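# Stow earphones in chest drawer and close it

## Task

Place the coiled earphones inside the small chest's open drawer, then push the drawer closed, with the chest still standing upright at the end.

## Robot and tools

Robot: two seven-joint arms, left_arm and right_arm, each with a parallel two-finger gripper and a wrist camera (cam_left_wrist, cam_right_wrist, both 896x504). left_arm's fingers can fold: a part held near the fingertips (outer quarter of the pads) is squeezed normally, but deeper toward the palm the fingers may wrap and pull it in, holding a thin part loosely or squeezing a wide one too hard. A fingertip pushed straight onto a surface folds easily unless the gripper is fully closed, so a downward move may pass the surface with little sign of contact. right_arm's fingers are rigid. Calibrated bases: left_arm at (-0.009, +0.290, 0) m, right_arm at (+0.017, -0.393, 0) m, both turned slightly about z.

Frame: everything uses the scene frame. Origin at table-top height, midway between the nominal bases; +x points out over the table, +z up, left_arm sits toward +y. Image left/right does not match arm names. Gripper's own axes: fingers point along its +z, close along its y. end_effector_position (m) is the point between the closed pads; fingertips reach about 33 mm past it when the gap is 40 mm or less, only about 9 mm when fully open. Reported poses can be off by a few cm.

Row layout (shared by execute_actions and move): one flat list of 18 numbers covering both arms, each in [-1, 1]. Order: left dx, dy, dz, rx, ry, rz, left gripper position, force_limit, speed, then the same nine for the right. The six pose numbers are offsets, not poses: measured along scene axes from that arm's Hand target as it stood when the action or move began; 1.0 = 0.6 m or 180 degrees; rx, ry, rz form one rotation vector, turning about the Hand target's position. Sending all six as 0 re-commands the current Hand target. Gripper numbers are absolute commands: position +1 = open 140 mm, about -0.8 = pads touching, -1 = close until blocked. force_limit -1..+1 sets pad force after a slow close (about 14 N at -1, 40 N at 0, 58 N at +1); speed -1..+1 sets finger speed (about 30, 140, 250 mm/s); faster closes hit harder. To leave a gripper unchanged, resend its last three numbers; a 0 is a real command.

execute_actions(actions, cameras): actions is a list of actions; each action is up to 15 rows, one per 1/30 s step, and a short table repeats its last row. Every row counts from the action's starting Hand target, not from the previous row, so repeating an offset in a new action moves further. cameras: list of names, ["all"], or []; an empty actions list returns all images by default.

move(target, speed, blend, blocking, cameras): straight-line path for each gripper. target is one 18-number row or a list of up to 15 rows; all rows are offsets from the same starting Hand targets. speed in m/s (0.002 to 2, default 0.25), one value or one per target. blend in m rounds corners between listed targets (0 = stop at each). Paths share a 10 s cap and do not avoid obstacles or the other arm. Finger changes in later targets apply on arrival. blocking=false returns early while the move continues. The result adds a move: line (done, off_target, moving, held, fault) and limits (paced = command clipped, held = steps withheld).

wait(seconds 0 to 10): hold last commands; a running move continues. stop(): brakes a running move. zoom_image(camera, region [x0, y0, x1, y1] in pixels, at most 504 by 504) enlarges part of that camera's newest image. clear_fault(arm): clears a reported torque or force fault on left_arm or right_arm. finished_scene(scene): ends the current scene (give its number); irreversible, so only call it when the earphones are in and the drawer is shut.

Controller: each step the commanded pose is clipped to within 70 mm and 16 degrees of the measured one. Hand target in a result is the last commanded pose after clipping; grippers may settle short of it, and a following action (even all zeros) asks again. To stop pushing on something, command the target back past the gripper. Large wrist turns can swing the elbow.

Result lines: end_effector_position and end_effector_quat_wxyz per gripper; Hand target; Tool commands; object_status per gripper (0 moving, 1 blocked while opening, 2 blocked while closing, i.e. likely holding, 3 reached position or pads met); position_measured in counts (3 open, ~75 = 100 mm, 139 = 60 mm, 200 = 20 mm, 230 pads meet); joint velocities ("within noise" means still); joint torques, external joint torques and flange force (gripper-axis force, includes held weight and error). To grip, close with position -1 and confirm status 2. To grip harder, raise force_limit then nudge position (-1 to -0.98); to loosen, open and close slowly.

Faults: a contact torque at a joint's limit (85 N m for the large joints, 11 N m for forearm roll and wrist joints), 85 N net outside force, a joint passing its range, or excess joint speed stops that arm until clear_fault; if its grip pins it, open first. Motor heat from holding loads, stretched poses or pushing an unreachable pose can brake an arm for 30 to 60 s; watch for MOTOR HOT.

Avoid: dropping the earphones or letting anything leave the table, slamming the drawer, hitting the chest or table hard, tipping the chest, squeezing hard on a part still resting on something, and any contact between the two grippers or a gripper closing on the other arm. Fast moves overshoot and hit harder.

Each tool is called after "Call:" by a JSON object that holds its "api" and its "payload", one argument or row to a line.

## Session

Call:
{"api": "execute_actions", "payload": {
  "actions": []
}}

Scene clock: 0.00 s.
left_arm: end_effector_position=(+0.2385, -0.1299, +0.3164) position_measured=3 object_status=3 end_effector_quat_wxyz=(+0.071, +0.439, +0.730, -0.519) | right_arm: end_effector_position=(+0.0790, -0.8383, +0.3041) position_measured=3 object_status=3 end_effector_quat_wxyz=(-0.424, +0.693, -0.582, +0.046)
Joint positions: left_arm=[-1.619 -0.814 1.019 -2.652 -0.598 2.433 2.395] | right_arm=[-1.781 0.29 -0.019 -1.619 0.493 1.168 -1.942]
Joint velocities: within noise
Joint torques (N m): no reading
External joint torques (N m): no reading
Flange force (N): no reading
Hand target: left_arm +0.2385, -0.1299, +0.3164; +0.071, +0.439, +0.730, -0.519 | right_arm +0.0790, -0.8383, +0.3041; -0.424, +0.693, -0.582, +0.046
Tool commands: left_gripper/position=+1.0 left_gripper/force_limit=+1.0 left_gripper/speed=+1.0 right_gripper/position=+1.0 right_gripper/force_limit=+1.0 right_gripper/speed=+1.0

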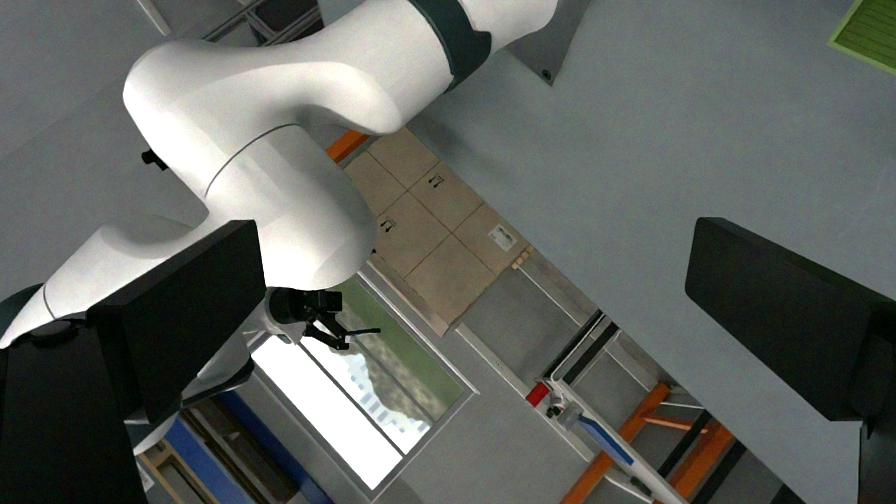

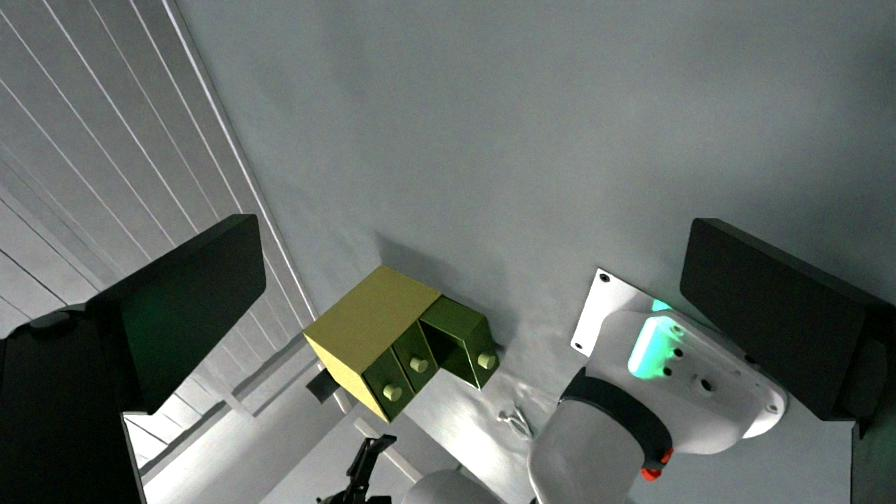

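Call:
{"api": "zoom_image", "payload": {
  "camera": "cam_right_wrist",
  "region": [290, 250, 570, 490]
}}

Call:
{"api": "zoom_image", "payload": {
  "camera": "cam_left_wrist",
  "region": [500, 0, 896, 230]
}}

Scaled by 1.800 from the camera's 896x504 image, which has a finer 1280x720 frame.

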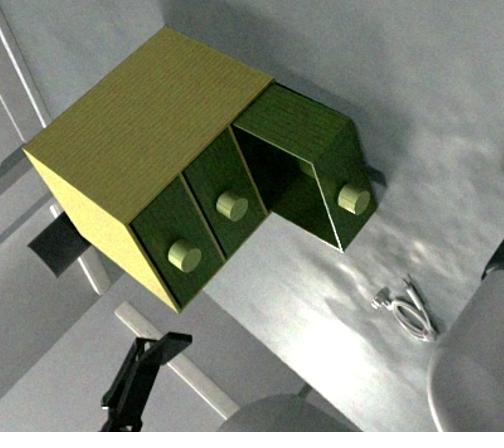

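Scaled by 1.273 from the camera's 896x504 image, which has a finer 1280x720 frame.

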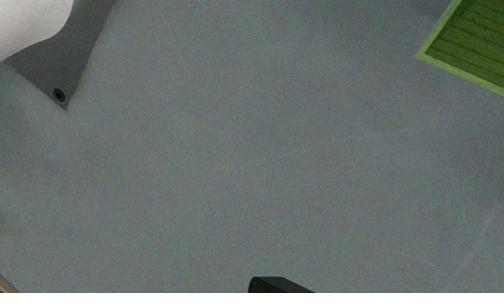

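Call:
{"api": "move", "payload": {
  "target": [0.019,0.717,0.223,0.323,-0.138,0,1,1,1,0.333,0.75,0.333,-0.176,0.219,-0.052,1,1,1],
  "cameras": ["all"],
  "speed": 0.3
}}

Scene clock: 61.47 s.
left_arm: end_effector_position=(+0.2503, +0.2987, +0.4504) position_measured=3 object_status=3 end_effector_quat_wxyz=(+0.000, +0.512, +0.859, -0.001) | right_arm: end_effector_position=(+0.2781, -0.3900, +0.5038) position_measured=3 object_status=3 end_effector_quat_wxyz=(+0.002, +0.709, -0.706, +0.000)
Joint positions: left_arm=[-0.79 -0.99 0.384 -2.176 0.336 1.24 2.165] | right_arm=[-1.812 -1.269 0.443 -1.891 0.632 0.762 -1.171]
Joint velocities: left_arm=[0 0.001 -0.001 -0.001 -0.001 -0.001 0.004] | right_arm=[-0.001 0 -0.002 0.001 0 -0.004 0.007]
Joint torques (N m): left_arm=[-0.69 6.26 -9.53 18.38 1.45 2.17 0.32] | right_arm=[-0.41 22.04 -15.21 8.91 0.84 2.54 0.25]
External joint torques (N m): left_arm=[-0.71 0.14 0.86 -1.07 0.62 -0.28 0.32] | right_arm=[-0.5 -0.2 -0.63 -0.55 0.27 -0.12 0.25]
Flange force (N): left_arm=[1.2 1.8 3.3] | right_arm=[-0.7 0.4 1.9]
Hand target: left_arm +0.2499, +0.3003, +0.4502; -0.001, +0.515, +0.857, +0.001 | right_arm +0.2788, -0.3883, +0.5039; +0.000, +0.707, -0.708, +0.000
Off the commanded pose: left_arm 0.002 m, 0 deg | right_arm 0.002 m, 0 deg.
move: done

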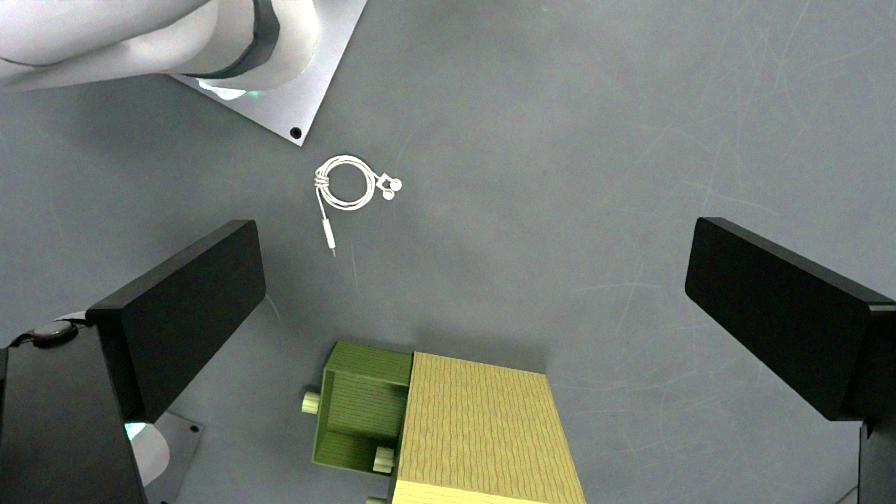

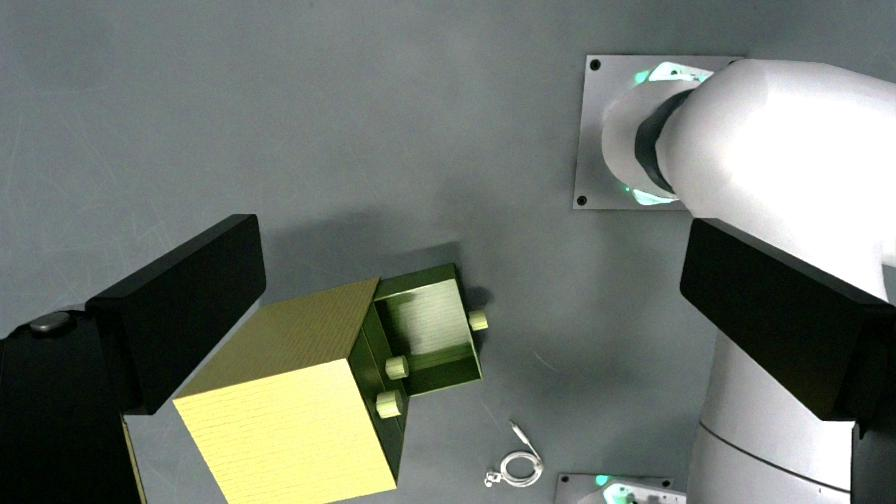

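Call:
{"api": "zoom_image", "payload": {
  "camera": "cam_left_wrist",
  "region": [260, 130, 600, 504]
}}

Call:
{"api": "zoom_image", "payload": {
  "camera": "cam_right_wrist",
  "region": [160, 240, 580, 504]
}}

Call:
{"api": "zoom_image", "payload": {
  "camera": "cam_left_wrist",
  "region": [300, 140, 420, 270]
}}

Scaled by 1.348 from the camera's 896x504 image, which has a finer 1280x720 frame.

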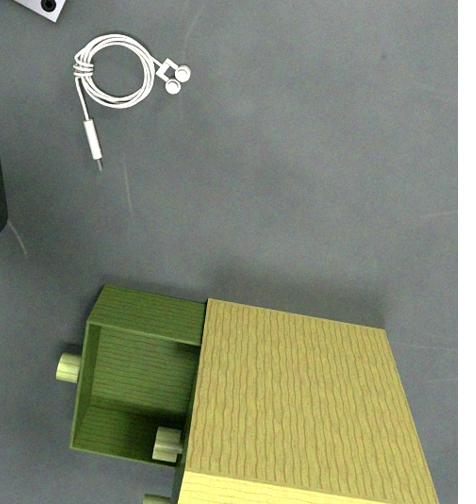

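Scaled by 1.200 from the camera's 896x504 image, which has a finer 1280x720 frame.

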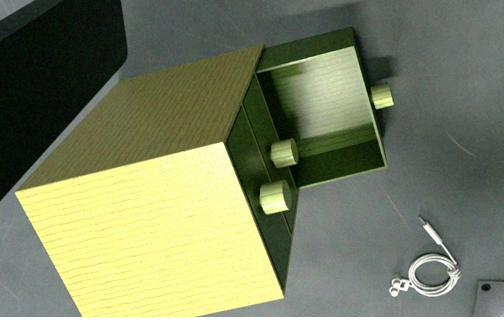

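Scaled by 3.877 from the camera's 896x504 image, which has a finer 1280x720 frame.

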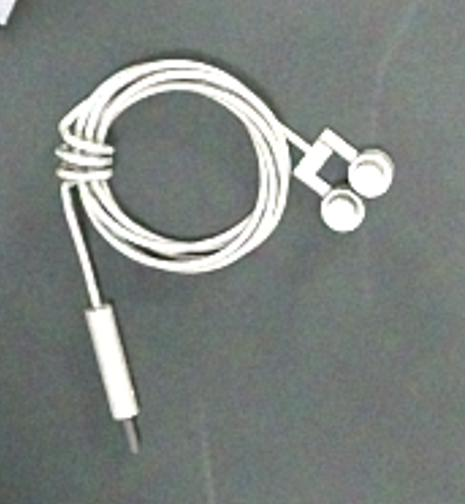

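Call:
{"api": "move", "payload": {
  "target": [0.0,0.417,0.0,0,0,0,1,1,1,-0.183,0.808,-0.423,0,0,0.222,-0.08,1,0],
  "cameras": ["all"],
  "speed": 0.3
}}

Scene clock: 167.07 s.
left_arm: end_effector_position=(+0.2506, +0.5491, +0.4501) position_measured=3 object_status=3 end_effector_quat_wxyz=(+0.000, +0.513, +0.858, +0.000) | right_arm: end_effector_position=(+0.1692, +0.0945, +0.2499) position_measured=139 object_status=3 end_effector_quat_wxyz=(+0.002, +0.907, -0.422, +0.001)
Joint positions: left_arm=[-0.861 -1.164 0.698 -1.92 0.766 1.017 2.554] | right_arm=[-0.827 -1.772 0.906 -2.001 1.474 0.884 -0.336]
Joint velocities: left_arm=[within noise] | right_arm=[0 0 0 -0.002 0.001 0.001 0.006]
Joint torques (N m): left_arm=[-0.34 20.96 -19.36 10.84 1.33 2.17 0.24] | right_arm=[0.84 34.74 -25.66 -2.75 0.76 2.73 0.24]
External joint torques (N m): left_arm=[-0.4 1.13 0.38 -0.66 0.54 -0.28 0.23] | right_arm=[0.7 0.85 0.02 -0.36 0.17 0.13 0.24]
Flange force (N): left_arm=[-0.2 2.3 -0.3] | right_arm=[-0.8 1.0 0.3]
Hand target: left_arm +0.2499, +0.5505, +0.4502; -0.001, +0.515, +0.857, +0.001 | right_arm +0.1690, +0.0965, +0.2501; +0.000, +0.906, -0.423, +0.000
Off the commanded pose: left_arm 0.002 m, 0 deg | right_arm 0.002 m, 0 deg.
joint read past its limit (right arm) — joint 2 (shoulder), lower limit.
joint sent to its limit (right arm) — joint 2 (shoulder), lower limit. The joint targets still meet the commanded pose.
move: done

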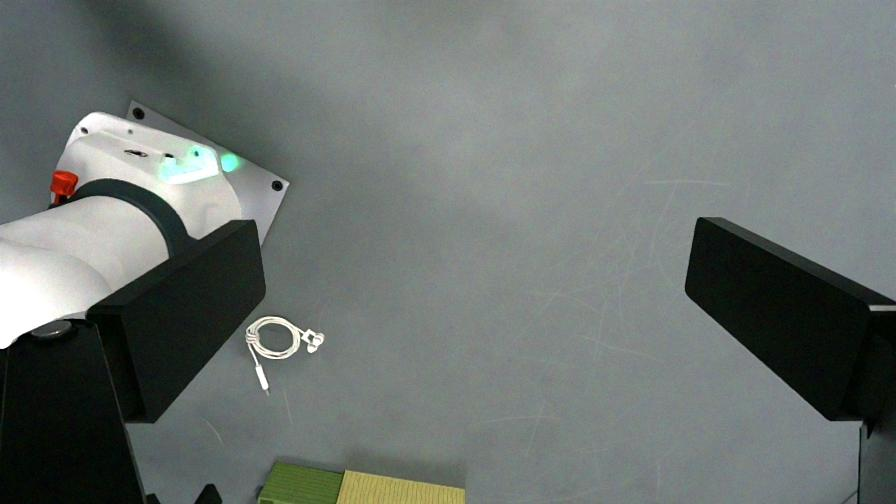

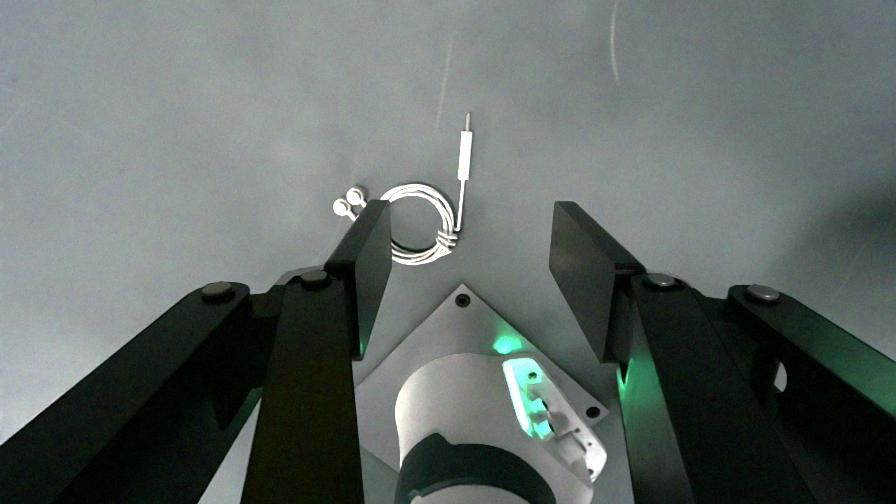

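Call:
{"api": "move", "payload": {
  "target": [0,0,0,0,0,0,1,1,1,0,-0.010,-0.217,0,0,0,-0.08,1,0],
  "cameras": ["all"],
  "speed": 0.15
}}

Scene clock: 179.80 s.
left_arm: end_effector_position=(+0.2506, +0.5491, +0.4501) position_measured=3 object_status=3 end_effector_quat_wxyz=(+0.000, +0.514, +0.858, +0.000) | right_arm: end_effector_position=(+0.1687, +0.0891, +0.1201) position_measured=139 object_status=3 end_effector_quat_wxyz=(+0.003, +0.907, -0.421, +0.001)
Joint positions: left_arm=[-0.861 -1.164 0.698 -1.92 0.766 1.017 2.555] | right_arm=[-0.58 -1.771 1.249 -2.203 1.541 1.192 -0.301]
Joint velocities: left_arm=[within noise] | right_arm=[0 -0.001 -0.001 0.001 0 0.004 0.005]
Joint torques (N m): left_arm=[-0.1 21.37 -19.28 10.72 1.2 2.28 0.19] | right_arm=[0.88 27.31 -29.41 -2.95 0.94 2.67 0.24]
External joint torques (N m): left_arm=[-0.02 1.31 0.56 -0.69 0.42 -0.18 0.19] | right_arm=[0.82 0.08 -0.31 -1.14 0.23 0.07 0.24]
Flange force (N): left_arm=[-0.4 2.1 -0.1] | right_arm=[1.0 5.3 1.6]
Hand target: left_arm +0.2499, +0.5505, +0.4502; -0.001, +0.515, +0.857, +0.001 | right_arm +0.1690, +0.0905, +0.1199; +0.000, +0.906, -0.423, +0.000
Off the commanded pose: left_arm 0.002 m, 0 deg | right_arm 0.001 m, 0 deg.
joint sent to its limit (right arm) — joint 2 (shoulder), lower limit. The joint targets still meet the commanded pose.
move: done

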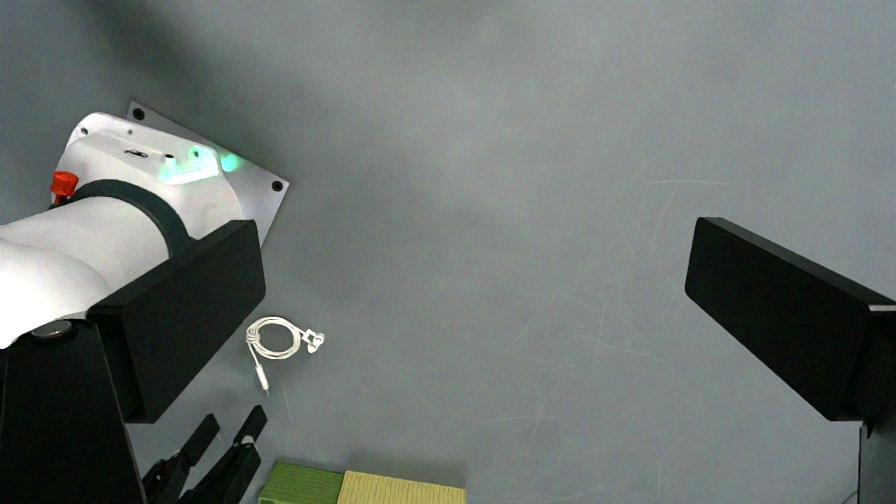

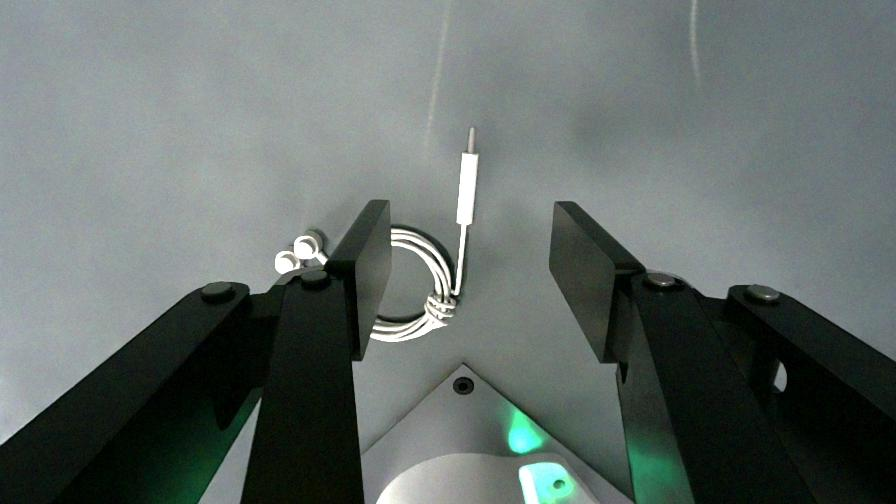

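Call:
{"api": "move", "payload": {
  "target": [0,0,0,0,0,0,1,1,1,0,0,-0.1,0,0,0,-0.08,1,0],
  "cameras": ["cam_right_wrist"],
  "speed": 0.12
}}

Scene clock: 185.20 s.
left_arm: end_effector_position=(+0.2506, +0.5491, +0.4501) position_measured=3 object_status=3 end_effector_quat_wxyz=(+0.000, +0.514, +0.858, +0.000) | right_arm: end_effector_position=(+0.1687, +0.0892, +0.0601) position_measured=139 object_status=3 end_effector_quat_wxyz=(+0.003, +0.907, -0.421, +0.001)
Joint positions: left_arm=[-0.861 -1.164 0.698 -1.92 0.766 1.017 2.556] | right_arm=[-0.519 -1.771 1.396 -2.243 1.617 1.308 -0.284]
Joint velocities: left_arm=[within noise] | right_arm=[0 0 -0.001 0 0 0.003 0.003]
Joint torques (N m): left_arm=[-0.09 21.39 -19.32 10.74 1.19 2.29 0.22] | right_arm=[0.87 25.5 -30.12 -3.84 1 2.72 0.26]
External joint torques (N m): left_arm=[-0.08 1.36 0.56 -0.74 0.41 -0.17 0.22] | right_arm=[0.91 0.01 -0.33 -0.95 0.27 0.12 0.26]
Flange force (N): left_arm=[-0.5 2.2 -0.1] | right_arm=[0.7 5.4 1.0]
Hand target: left_arm +0.2499, +0.5505, +0.4502; -0.001, +0.515, +0.857, +0.001 | right_arm +0.1690, +0.0905, +0.0599; +0.000, +0.906, -0.423, +0.000
Off the commanded pose: left_arm 0.002 m, 0 deg | right_arm 0.001 m, 0 deg.
joint sent to its limit (right arm) — joint 2 (shoulder), lower limit. The joint targets still meet the commanded pose.
move: done
Images, in order (width x height): cam_right_wrist 896x504.

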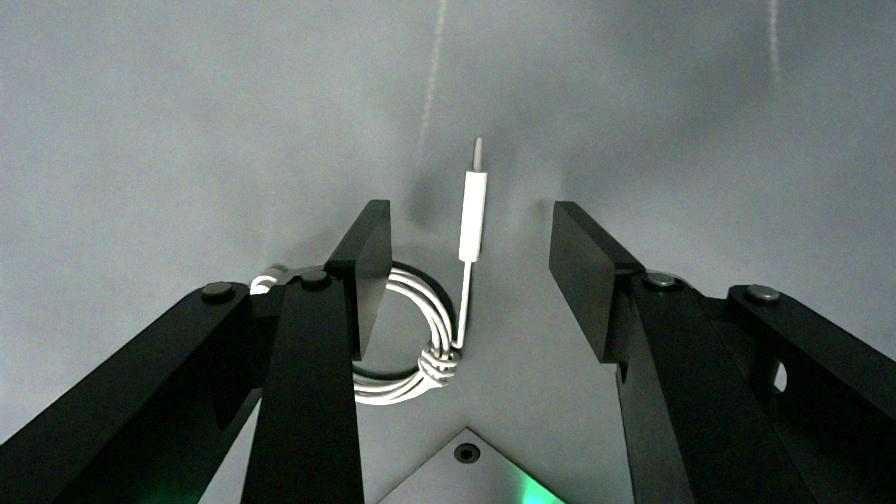

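Call:
{"api": "move", "payload": {
  "target": [
    [0,0,0,0,0,0,1,1,1,0,0,-0.025,0,0,0,-0.5,1,-0.5],
    [0,0,0,0,0,0,1,1,1,0,0,-0.036,0,0,0,-0.5,1,-0.5]
  ],
  "cameras": ["cam_right_wrist"],
  "speed": 0.05
}}

Scene clock: 194.93 s.
left_arm: end_effector_position=(+0.2506, +0.5491, +0.4501) position_measured=3 object_status=3 end_effector_quat_wxyz=(+0.000, +0.514, +0.858, +0.000) | right_arm: end_effector_position=(+0.1687, +0.0892, +0.0385) position_measured=192 object_status=3 end_effector_quat_wxyz=(+0.003, +0.907, -0.421, +0.001)
Joint positions: left_arm=[-0.861 -1.164 0.698 -1.92 0.766 1.017 2.556] | right_arm=[-0.504 -1.771 1.448 -2.251 1.647 1.348 -0.279]
Joint velocities: left_arm=[within noise] | right_arm=[0.001 0 0 -0.001 0.001 0.006 0.001]
Joint torques (N m): left_arm=[-0.09 21.43 -19.33 10.72 1.2 2.28 0.21] | right_arm=[0.85 24.99 -30.26 -4.34 1.01 2.68 0.23]
External joint torques (N m): left_arm=[-0.04 1.41 0.45 -0.71 0.42 -0.18 0.21] | right_arm=[0.86 0.02 -0.45 -1.03 0.28 0.09 0.23]
Flange force (N): left_arm=[-0.5 2.1 -0.3] | right_arm=[0.9 5.5 0.5]
Hand target: left_arm +0.2499, +0.5505, +0.4502; -0.001, +0.515, +0.857, +0.001 | right_arm +0.1690, +0.0905, +0.0383; +0.000, +0.906, -0.423, +0.000
Off the commanded pose: left_arm 0.002 m, 0 deg | right_arm 0.001 m, 0 deg.
joint sent to its limit (right arm) — joint 2 (shoulder), lower limit. The joint targets still meet the commanded pose.
move: done
Images, in order (width x height): cam_right_wrist 896x504.

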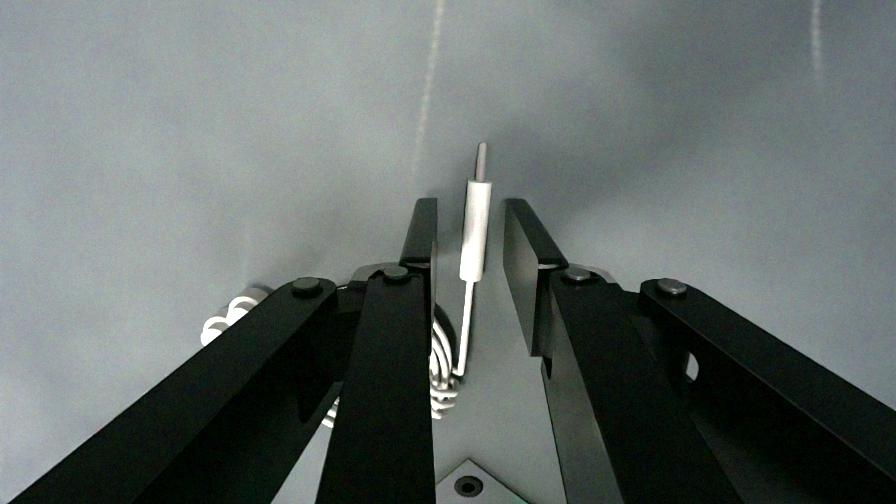

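Call:
{"api": "move", "payload": {
  "target": [0,0,0,0,0,0,1,1,1,0,0,-0.005,0,0,0,-0.5,1,-0.5],
  "speed": 0.02
}}

Call:
{"api": "move", "payload": {
  "target": [0,0,0,0,0,0,1,1,1,0,0,-0.003,0,0,0,-0.5,1,-0.5],
  "speed": 0.02,
  "cameras": ["cam_right_wrist"]
}}

Scene clock: 200.70 s.
left_arm: end_effector_position=(+0.2506, +0.5491, +0.4501) position_measured=3 object_status=3 end_effector_quat_wxyz=(+0.000, +0.514, +0.858, +0.000) | right_arm: end_effector_position=(+0.1688, +0.0892, +0.0355) position_measured=192 object_status=3 end_effector_quat_wxyz=(+0.003, +0.907, -0.421, +0.001)
Joint positions: left_arm=[-0.861 -1.164 0.698 -1.92 0.766 1.017 2.556] | right_arm=[-0.502 -1.771 1.456 -2.251 1.651 1.354 -0.278]
Joint velocities: left_arm=[within noise] | right_arm=[-0.001 0 0 0 0.003 0.003 0.001]
Joint torques (N m): left_arm=[-0.1 21.45 -19.3 10.8 1.19 2.27 0.22] | right_arm=[0.77 24.97 -30.17 -4.38 0.99 2.7 0.24]
External joint torques (N m): left_arm=[-0.15 1.48 0.62 -0.68 0.41 -0.19 0.22] | right_arm=[0.82 -0.01 -0.25 -1 0.26 0.09 0.24]
Flange force (N): left_arm=[-0.5 2.7 -0.5] | right_arm=[0.9 5.3 0.8]
Hand target: left_arm +0.2499, +0.5505, +0.4502; -0.001, +0.515, +0.857, +0.001 | right_arm +0.1690, +0.0905, +0.0353; +0.000, +0.906, -0.423, +0.000
Off the commanded pose: left_arm 0.002 m, 0 deg | right_arm 0.001 m, 0 deg.
joint sent to its limit (right arm) — joint 2 (shoulder), lower limit. The joint targets still meet the commanded pose.
move: done

Scene clock: 201.40 s.
left_arm: end_effector_position=(+0.2506, +0.5491, +0.4501) position_measured=3 object_status=3 end_effector_quat_wxyz=(+0.000, +0.514, +0.858, +0.000) | right_arm: end_effector_position=(+0.1688, +0.0892, +0.0337) position_measured=192 object_status=3 end_effector_quat_wxyz=(+0.003, +0.907, -0.421, +0.001)
Joint positions: left_arm=[-0.861 -1.164 0.698 -1.92 0.766 1.017 2.556] | right_arm=[-0.501 -1.771 1.46 -2.252 1.654 1.357 -0.277]
Joint torques (N m): left_arm=[-0.11 21.38 -19.29 10.8 1.19 2.28 0.19] | right_arm=[0.88 24.88 -30.34 -4.42 1.01 2.67 0.22]
External joint torques (N m): left_arm=[-0.19 1.45 0.52 -0.73 0.39 -0.18 0.19] | right_arm=[1.06 -0.05 -0.43 -0.89 0.29 0.06 0.22]
Flange force (N): left_arm=[-0.7 2.4 -0.4] | right_arm=[0.6 5.7 0.6]
Hand target: left_arm +0.2499, +0.5505, +0.4502; -0.001, +0.515, +0.857, +0.001 | right_arm +0.1690, +0.0905, +0.0335; +0.000, +0.906, -0.423, +0.000
Off the commanded pose: left_arm 0.002 m, 0 deg | right_arm 0.001 m, 0 deg.
joint sent to its limit (right arm) — joint 2 (shoulder), lower limit. The joint targets still meet the commanded pose.
move: done
Images, in order (width x height): cam_right_wrist 896x504.

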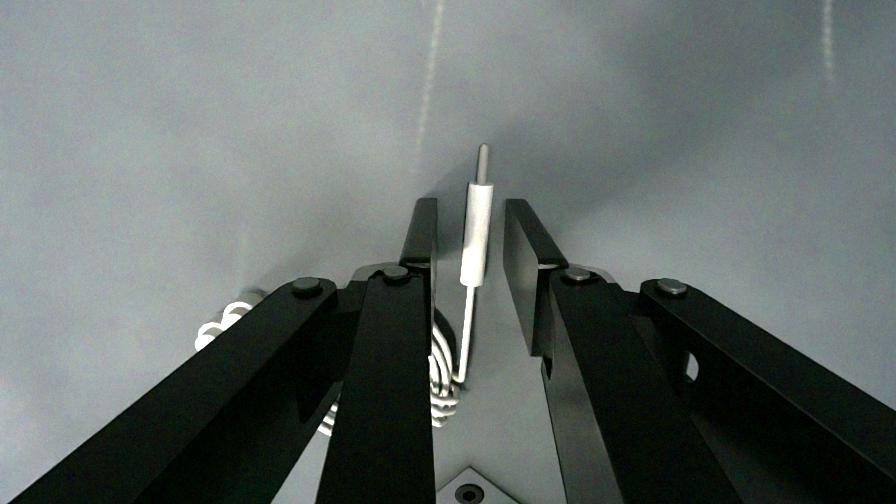

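Call:
{"api": "execute_actions", "payload": {
  "actions": [
    [[0,0,0,0,0,0,1,1,1,0,0,0,0,0,0,-1,-1,-1]],
    [[0,0,0,0,0,0,1,1,1,0,0,0,0,0,0,-1,-1,-1]],
    [[0,0,0,0,0,0,1,1,1,0,0,0,0,0,0,-1,-1,-1]]
  ],
  "cameras": ["cam_right_wrist"]
}}

Scene clock: 205.47 s.
left_arm: end_effector_position=(+0.2506, +0.5491, +0.4501) position_measured=3 object_status=3 end_effector_quat_wxyz=(+0.000, +0.514, +0.858, +0.000) | right_arm: end_effector_position=(+0.1689, +0.0893, +0.0337) position_measured=218 object_status=2 end_effector_quat_wxyz=(+0.002, +0.907, -0.421, +0.001)
Joint positions: left_arm=[-0.861 -1.164 0.698 -1.92 0.766 1.017 2.556] | right_arm=[-0.501 -1.771 1.46 -2.252 1.654 1.358 -0.277]
Joint torques (N m): left_arm=[-0.02 21.36 -19.37 10.8 1.19 2.28 0.18] | right_arm=[0.86 24.91 -30.3 -4.42 0.97 2.72 0.2]
External joint torques (N m): left_arm=[-0.01 1.35 0.52 -0.64 0.41 -0.18 0.18] | right_arm=[0.86 -0.05 -0.32 -1 0.23 0.12 0.2]
External joint torques at the end of the 1st action: left_arm=[0.05 1.33 0.44 -0.58 0.42 -0.18 0.21] | right_arm=[0.91 -0.06 -0.35 -0.87 0.23 0.11 0.25]
External joint torques at the end of the 2nd action: left_arm=[-0.03 1.35 0.5 -0.66 0.41 -0.17 0.2] | right_arm=[0.86 -0.01 -0.41 -0.98 0.23 0.13 0.22]
Flange force (N): left_arm=[-0.4 2.1 -0.3] | right_arm=[1.0 5.4 0.7]
Flange force at the end of the 1st action (N): left_arm=[-0.3 2.1 -0.5] | right_arm=[0.6 5.3 0.6]
Flange force at the end of the 2nd action (N): left_arm=[-0.4 2.1 -0.3] | right_arm=[0.9 5.4 0.5]
Hand target: left_arm +0.2499, +0.5505, +0.4502; -0.001, +0.515, +0.857, +0.001 | right_arm +0.1690, +0.0905, +0.0335; +0.000, +0.906, -0.423, +0.000
Off the commanded pose: left_arm 0.002 m, 0 deg | right_arm 0.001 m, 0 deg.
Images, in order (width x height): cam_right_wrist 896x504.

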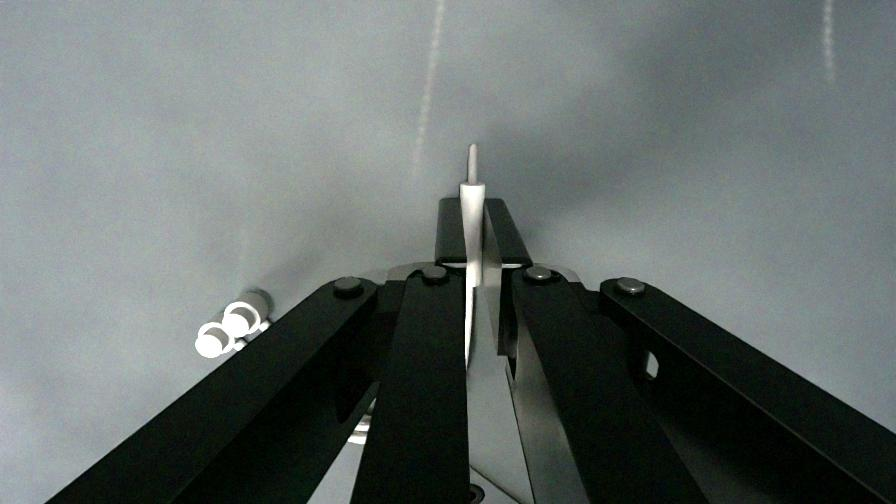

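Call:
{"api": "move", "payload": {
  "target": [0,0,0,0,0,0,1,1,1,0,0,0.15,0,0,0,-1,-1,-1],
  "speed": 0.08,
  "cameras": ["all"]
}}

Scene clock: 210.63 s.
left_arm: end_effector_position=(+0.2506, +0.5491, +0.4501) position_measured=3 object_status=3 end_effector_quat_wxyz=(+0.000, +0.514, +0.858, +0.000) | right_arm: end_effector_position=(+0.1696, +0.0917, +0.1232) position_measured=218 object_status=2 end_effector_quat_wxyz=(-0.002, +0.905, -0.426, +0.001)
Joint positions: left_arm=[-0.861 -1.164 0.698 -1.92 0.766 1.017 2.556] | right_arm=[-0.555 -1.689 1.277 -2.203 1.495 1.269 -0.285]
Joint velocities: left_arm=[within noise] | right_arm=[0.001 0.001 0.002 0 -0.003 -0.003 -0.002]
Joint torques (N m): left_arm=[-0.08 21.35 -19.3 10.77 1.19 2.29 0.19] | right_arm=[-0.26 27.51 -30.76 -0.36 0.42 2.36 -0.27]
External joint torques (N m): left_arm=[-0.09 1.36 0.64 -0.7 0.42 -0.18 0.19] | right_arm=[-0.34 0.82 -1 -0.22 -0.32 -0.25 -0.27]
Flange force (N): left_arm=[-0.5 2.5 -0.1] | right_arm=[1.2 -0.4 -3.7]
Hand target: left_arm +0.2499, +0.5505, +0.4502; -0.001, +0.515, +0.857, +0.001 | right_arm +0.1690, +0.0905, +0.1235; +0.000, +0.906, -0.423, +0.000
Off the commanded pose: left_arm 0.002 m, 0 deg | right_arm 0.001 m, 0 deg.
move: done

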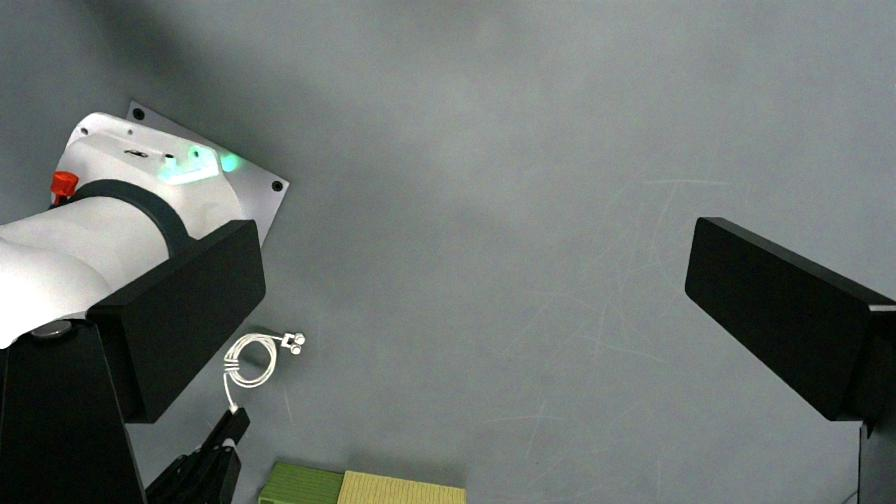

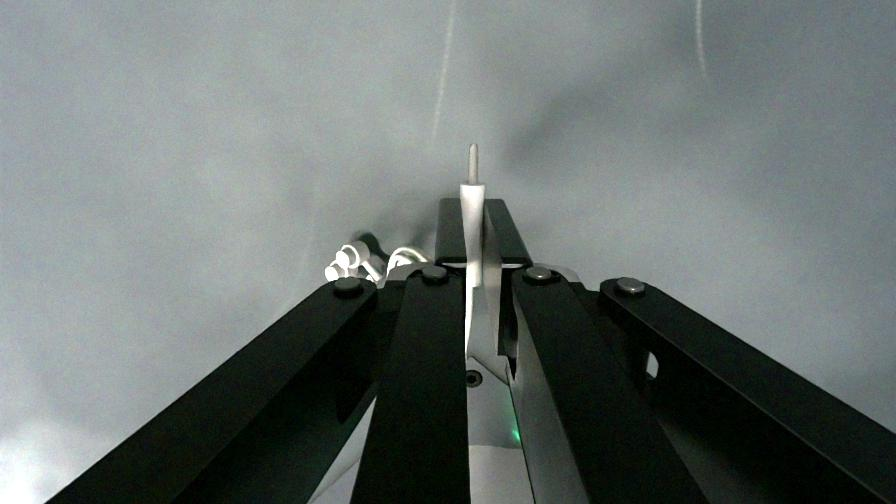

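Call:
{"api": "move", "payload": {
  "target": [0,0,0,0,0,0,1,1,1,0,-0.05,0.25,0,0,0,-1,-1,-1],
  "speed": 0.1,
  "cameras": ["all"]
}}

Call:
{"api": "zoom_image", "payload": {
  "camera": "cam_left_wrist",
  "region": [160, 260, 360, 504]
}}

Call:
{"api": "zoom_image", "payload": {
  "camera": "cam_right_wrist",
  "region": [250, 120, 600, 504]
}}

Scene clock: 218.70 s.
left_arm: end_effector_position=(+0.2506, +0.5491, +0.4501) position_measured=3 object_status=3 end_effector_quat_wxyz=(+0.000, +0.514, +0.858, +0.000) | right_arm: end_effector_position=(+0.1698, +0.0618, +0.2734) position_measured=218 object_status=2 end_effector_quat_wxyz=(-0.002, +0.905, -0.426, +0.001)
Joint positions: left_arm=[-0.861 -1.164 0.698 -1.92 0.766 1.017 2.556] | right_arm=[-0.624 -1.502 1.006 -2.076 1.212 1.127 -0.336]
Joint torques (N m): left_arm=[-0.08 21.38 -19.33 10.77 1.18 2.29 0.2] | right_arm=[0.33 28.28 -28.24 4.52 0.35 2.43 -0.27]
External joint torques (N m): left_arm=[-0.13 1.49 0.45 -0.71 0.4 -0.16 0.2] | right_arm=[0.37 0.81 -0.9 -0.38 -0.35 -0.19 -0.27]
Flange force (N): left_arm=[-0.7 2.3 -0.5] | right_arm=[1.7 2.3 -2.1]
Hand target: left_arm +0.2499, +0.5505, +0.4502; -0.001, +0.515, +0.857, +0.001 | right_arm +0.1690, +0.0605, +0.2735; +0.000, +0.906, -0.423, +0.000
Off the commanded pose: left_arm 0.002 m, 0 deg | right_arm 0.002 m, 0 deg.
move: done

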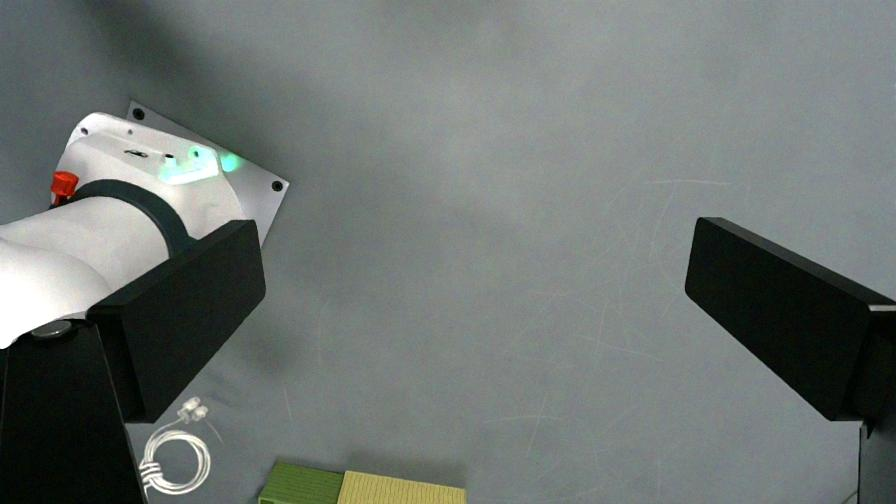

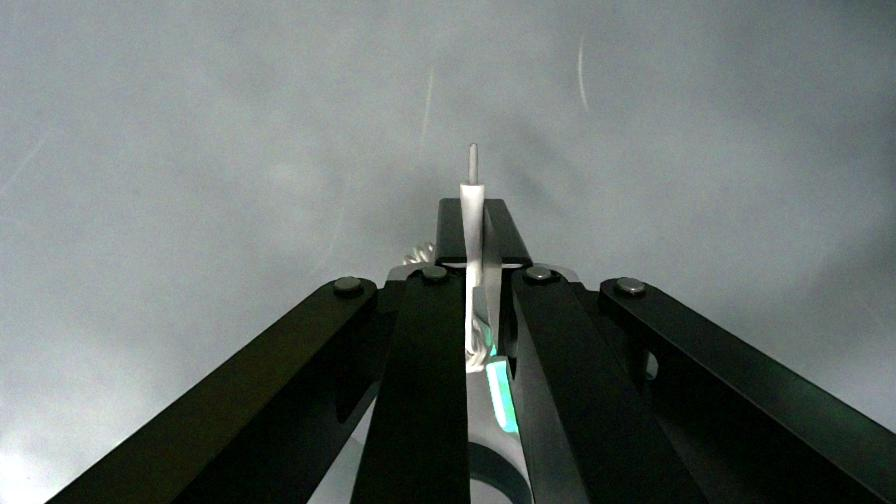

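Scaled by 2.066 from the camera's 896x504 image, which has a finer 1280x720 frame.

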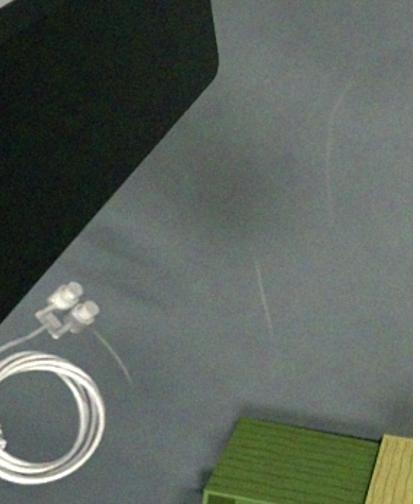

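Scaled by 1.312 from the camera's 896x504 image, which has a finer 1280x720 frame.

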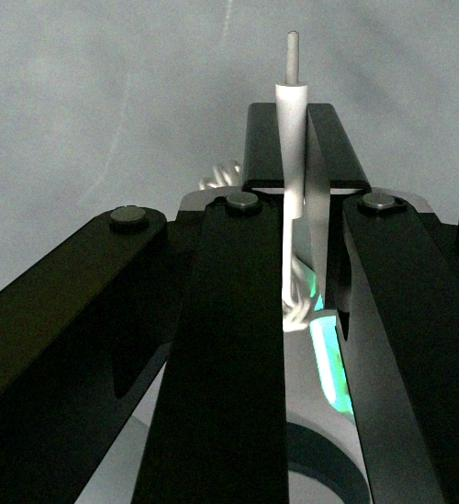

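Call:
{"api": "move", "payload": {
  "target": [0,-0.317,0,0,0,0,1,1,1,0.217,-0.267,0.0775,0.1255,-0.0395,-0.631,-1,-1,-1],
  "speed": 0.17,
  "cameras": ["all"]
}}

Scene clock: 249.50 s.
left_arm: end_effector_position=(+0.2496, +0.3621, +0.4504) position_measured=3 object_status=3 end_effector_quat_wxyz=(-0.001, +0.517, +0.856, +0.002) | right_arm: end_effector_position=(+0.2987, -0.0980, +0.3199) position_measured=218 object_status=2 end_effector_quat_wxyz=(+0.170, -0.133, +0.976, +0.025)
Joint positions: left_arm=[-0.806 -1.061 0.468 -2.147 0.445 1.172 2.253] | right_arm=[-0.769 -1.769 0.767 -2.472 1.167 1.251 1.187]
Joint velocities: left_arm=[within noise] | right_arm=[0.001 -0.001 0.002 -0.001 0.001 0.001 0.007]
Joint torques (N m): left_arm=[0.33 11.52 -13 16.23 0.57 2.76 -0.21] | right_arm=[0.8 22.46 -20.73 5.44 0.76 3.31 0.26]
External joint torques (N m): left_arm=[0.36 1.58 0.06 -1.35 -0.26 0.32 -0.21] | right_arm=[0.77 -0.45 -0.47 -1.34 -0.29 0.17 0.27]
Flange force (N): left_arm=[-3.3 0.1 2.5] | right_arm=[6.3 -1.5 1.6]
Hand target: left_arm +0.2499, +0.3603, +0.4502; -0.001, +0.515, +0.857, +0.001 | right_arm +0.2992, -0.0997, +0.3200; +0.171, -0.128, +0.977, +0.023
Off the commanded pose: left_arm 0.002 m, 0 deg | right_arm 0.002 m, 1 deg.
joint sent to its limit (right arm) — joint 2 (shoulder), lower limit. The joint targets still meet the commanded pose.
move: done

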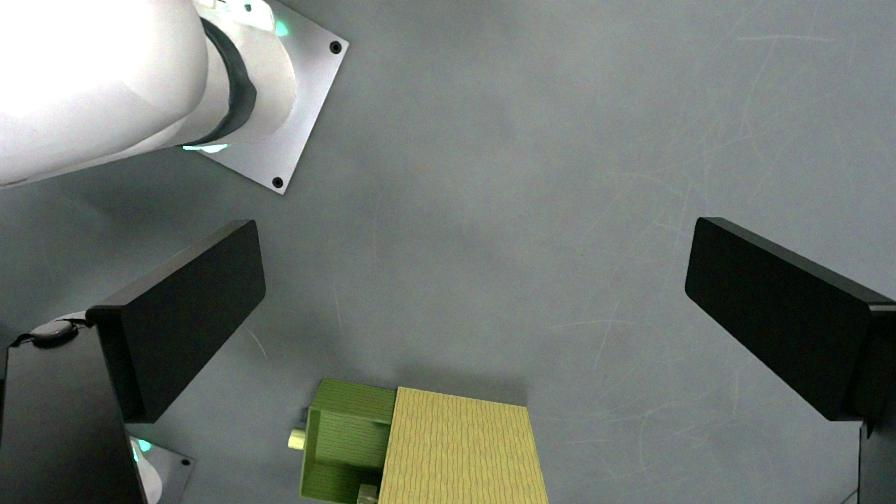

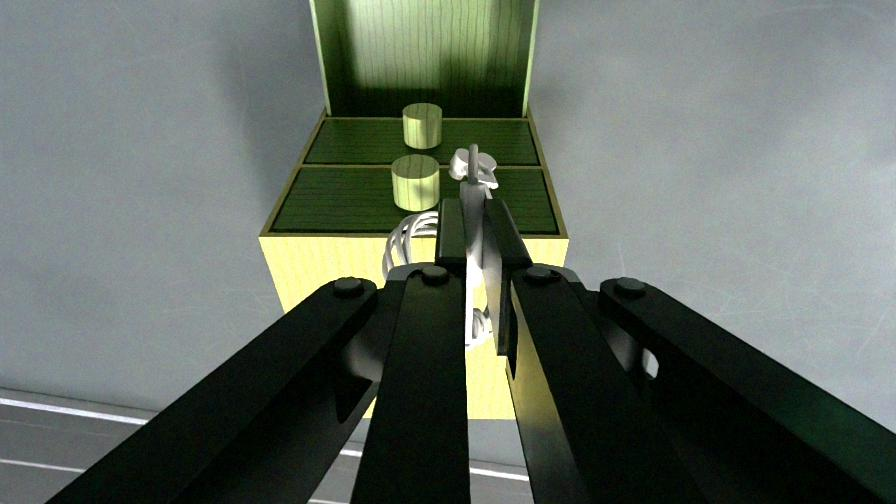

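Call:
{"api": "move", "payload": {
  "target": [0.05,0.1,0,-0.122,-0.066,0,1,1,1,0,0,0,0,0,0,-1,-1,-1],
  "speed": 0.3,
  "cameras": ["all"]
}}

Call:
{"api": "zoom_image", "payload": {
  "camera": "cam_left_wrist",
  "region": [250, 150, 600, 460]
}}

Scene clock: 259.10 s.
left_arm: end_effector_position=(+0.2785, +0.4194, +0.4496) position_measured=3 object_status=3 end_effector_quat_wxyz=(+0.183, +0.500, +0.839, -0.112) | right_arm: end_effector_position=(+0.2987, -0.0980, +0.3200) position_measured=218 object_status=2 end_effector_quat_wxyz=(+0.170, -0.132, +0.976, +0.025)
Joint positions: left_arm=[-0.841 -1.375 0.685 -2.127 0.477 1.289 2.326] | right_arm=[-0.768 -1.769 0.767 -2.472 1.167 1.251 1.189]
Joint velocities: left_arm=[-0.002 0 0 0 0.005 0 0.005] | right_arm=[within noise]
Joint torques (N m): left_arm=[-1.02 21.15 -19.48 10.05 0.33 3.28 0.22] | right_arm=[0.87 22.42 -20.68 5.48 0.74 3.3 0.24]
External joint torques (N m): left_arm=[-1.04 0.29 0.38 -1.08 0.51 0.29 0.23] | right_arm=[0.96 -0.49 -0.54 -1.29 -0.3 0.17 0.25]
Flange force (N): left_arm=[-0.6 1.6 3.6] | right_arm=[6.7 -1.4 1.5]
Hand target: left_arm +0.2799, +0.4203, +0.4502; +0.186, +0.503, +0.837, -0.109 | right_arm +0.2992, -0.0997, +0.3200; +0.171, -0.128, +0.977, +0.023
Off the commanded pose: left_arm 0.002 m, 1 deg | right_arm 0.002 m, 1 deg.
joint sent to its limit (right arm) — joint 2 (shoulder), lower limit. The joint targets still meet the commanded pose.
move: done

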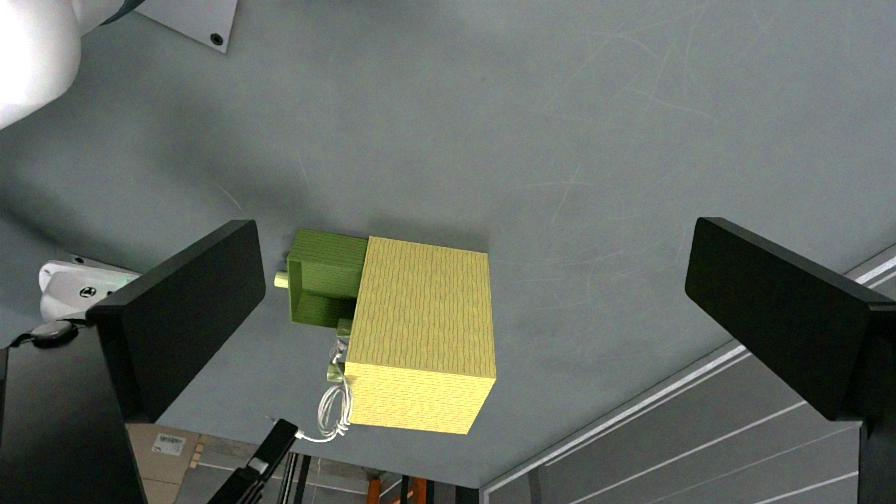

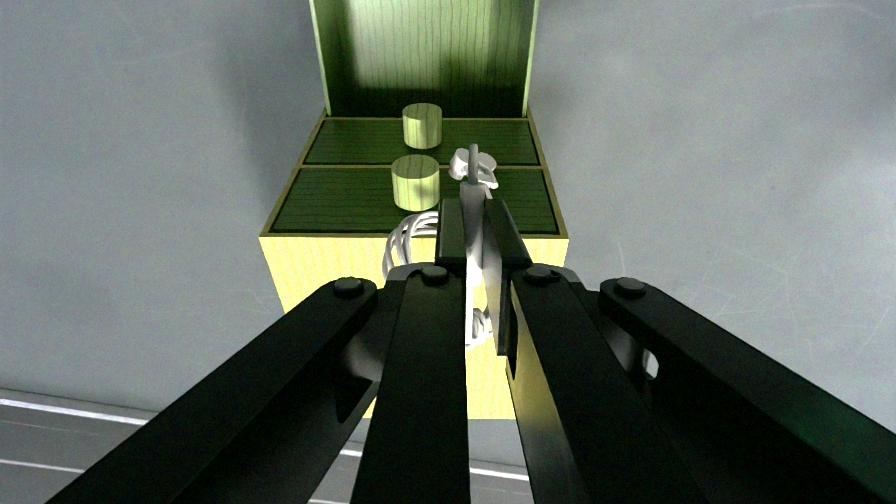

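Scaled by 1.440 from the camera's 896x504 image, which has a finer 1280x720 frame.

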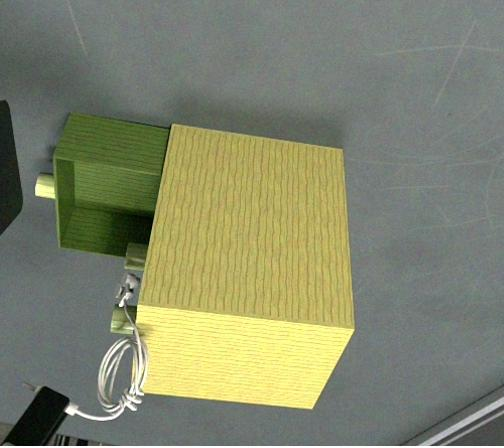

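Call:
{"api": "move", "payload": {
  "target": [
    [0,0,0,0,0,0,1,1,1,-0.2,-0.07,0.05,-0.258,-0.070,0.4215,-1,-1,-1],
    [0,0,0,0,0,0,1,1,1,-0.1,-0.05,0.0,-0.5155,-0.1396,0.843,-1,-1,-1]
  ],
  "speed": 0.25,
  "blend": [0.03, 0],
  "cameras": ["all"]
}}

Scene clock: 286.23 s.
left_arm: end_effector_position=(+0.2787, +0.4195, +0.4496) position_measured=3 object_status=3 end_effector_quat_wxyz=(+0.183, +0.501, +0.838, -0.112) | right_arm: end_effector_position=(+0.2385, -0.1299, +0.3199) position_measured=218 object_status=2 end_effector_quat_wxyz=(-0.053, +0.918, +0.113, +0.376)
Joint positions: left_arm=[-0.842 -1.376 0.685 -2.127 0.478 1.289 2.328] | right_arm=[0.741 -1.451 0.583 -3.023 0.088 2.228 -0.818]
Joint velocities: left_arm=[within noise] | right_arm=[0 -0.001 -0.001 0.001 -0.001 0 -0.006]
Joint torques (N m): left_arm=[-0.63 21.48 -19.55 10.07 0.39 3.23 0.14] | right_arm=[0.85 9.53 -10.43 20.08 0.25 3.39 -0.35]
External joint torques (N m): left_arm=[-0.67 0.67 0.22 -1.08 0.57 0.25 0.15] | right_arm=[0.85 0.78 -0.74 -1.21 -0.26 0.12 -0.37]
Flange force (N): left_arm=[-0.9 1.3 3.2] | right_arm=[-0.1 2.6 2.8]
Hand target: left_arm +0.2799, +0.4203, +0.4502; +0.186, +0.503, +0.837, -0.109 | right_arm +0.2392, -0.1297, +0.3200; -0.052, +0.917, +0.117, +0.378
Off the commanded pose: left_arm 0.002 m, 0 deg | right_arm 0.001 m, 1 deg.
move: done

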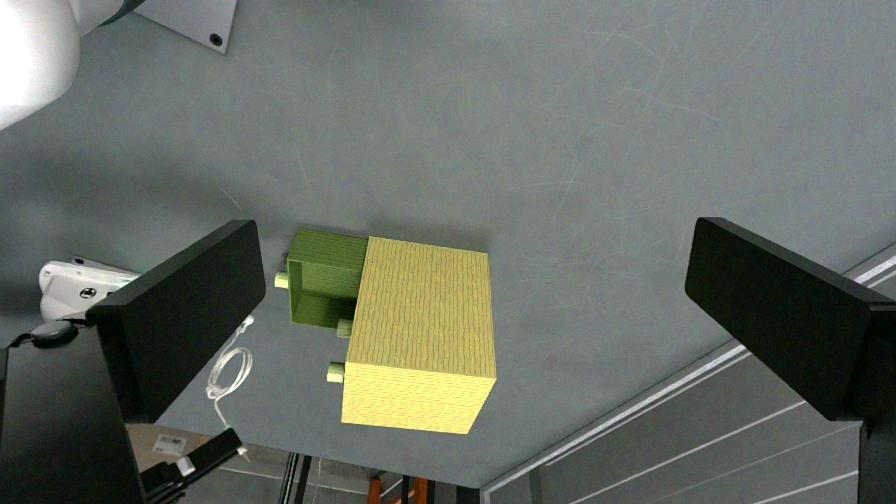

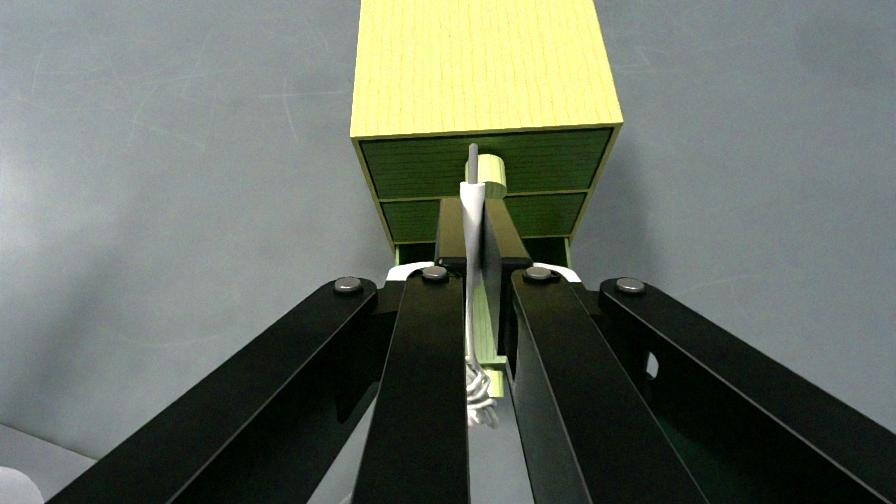

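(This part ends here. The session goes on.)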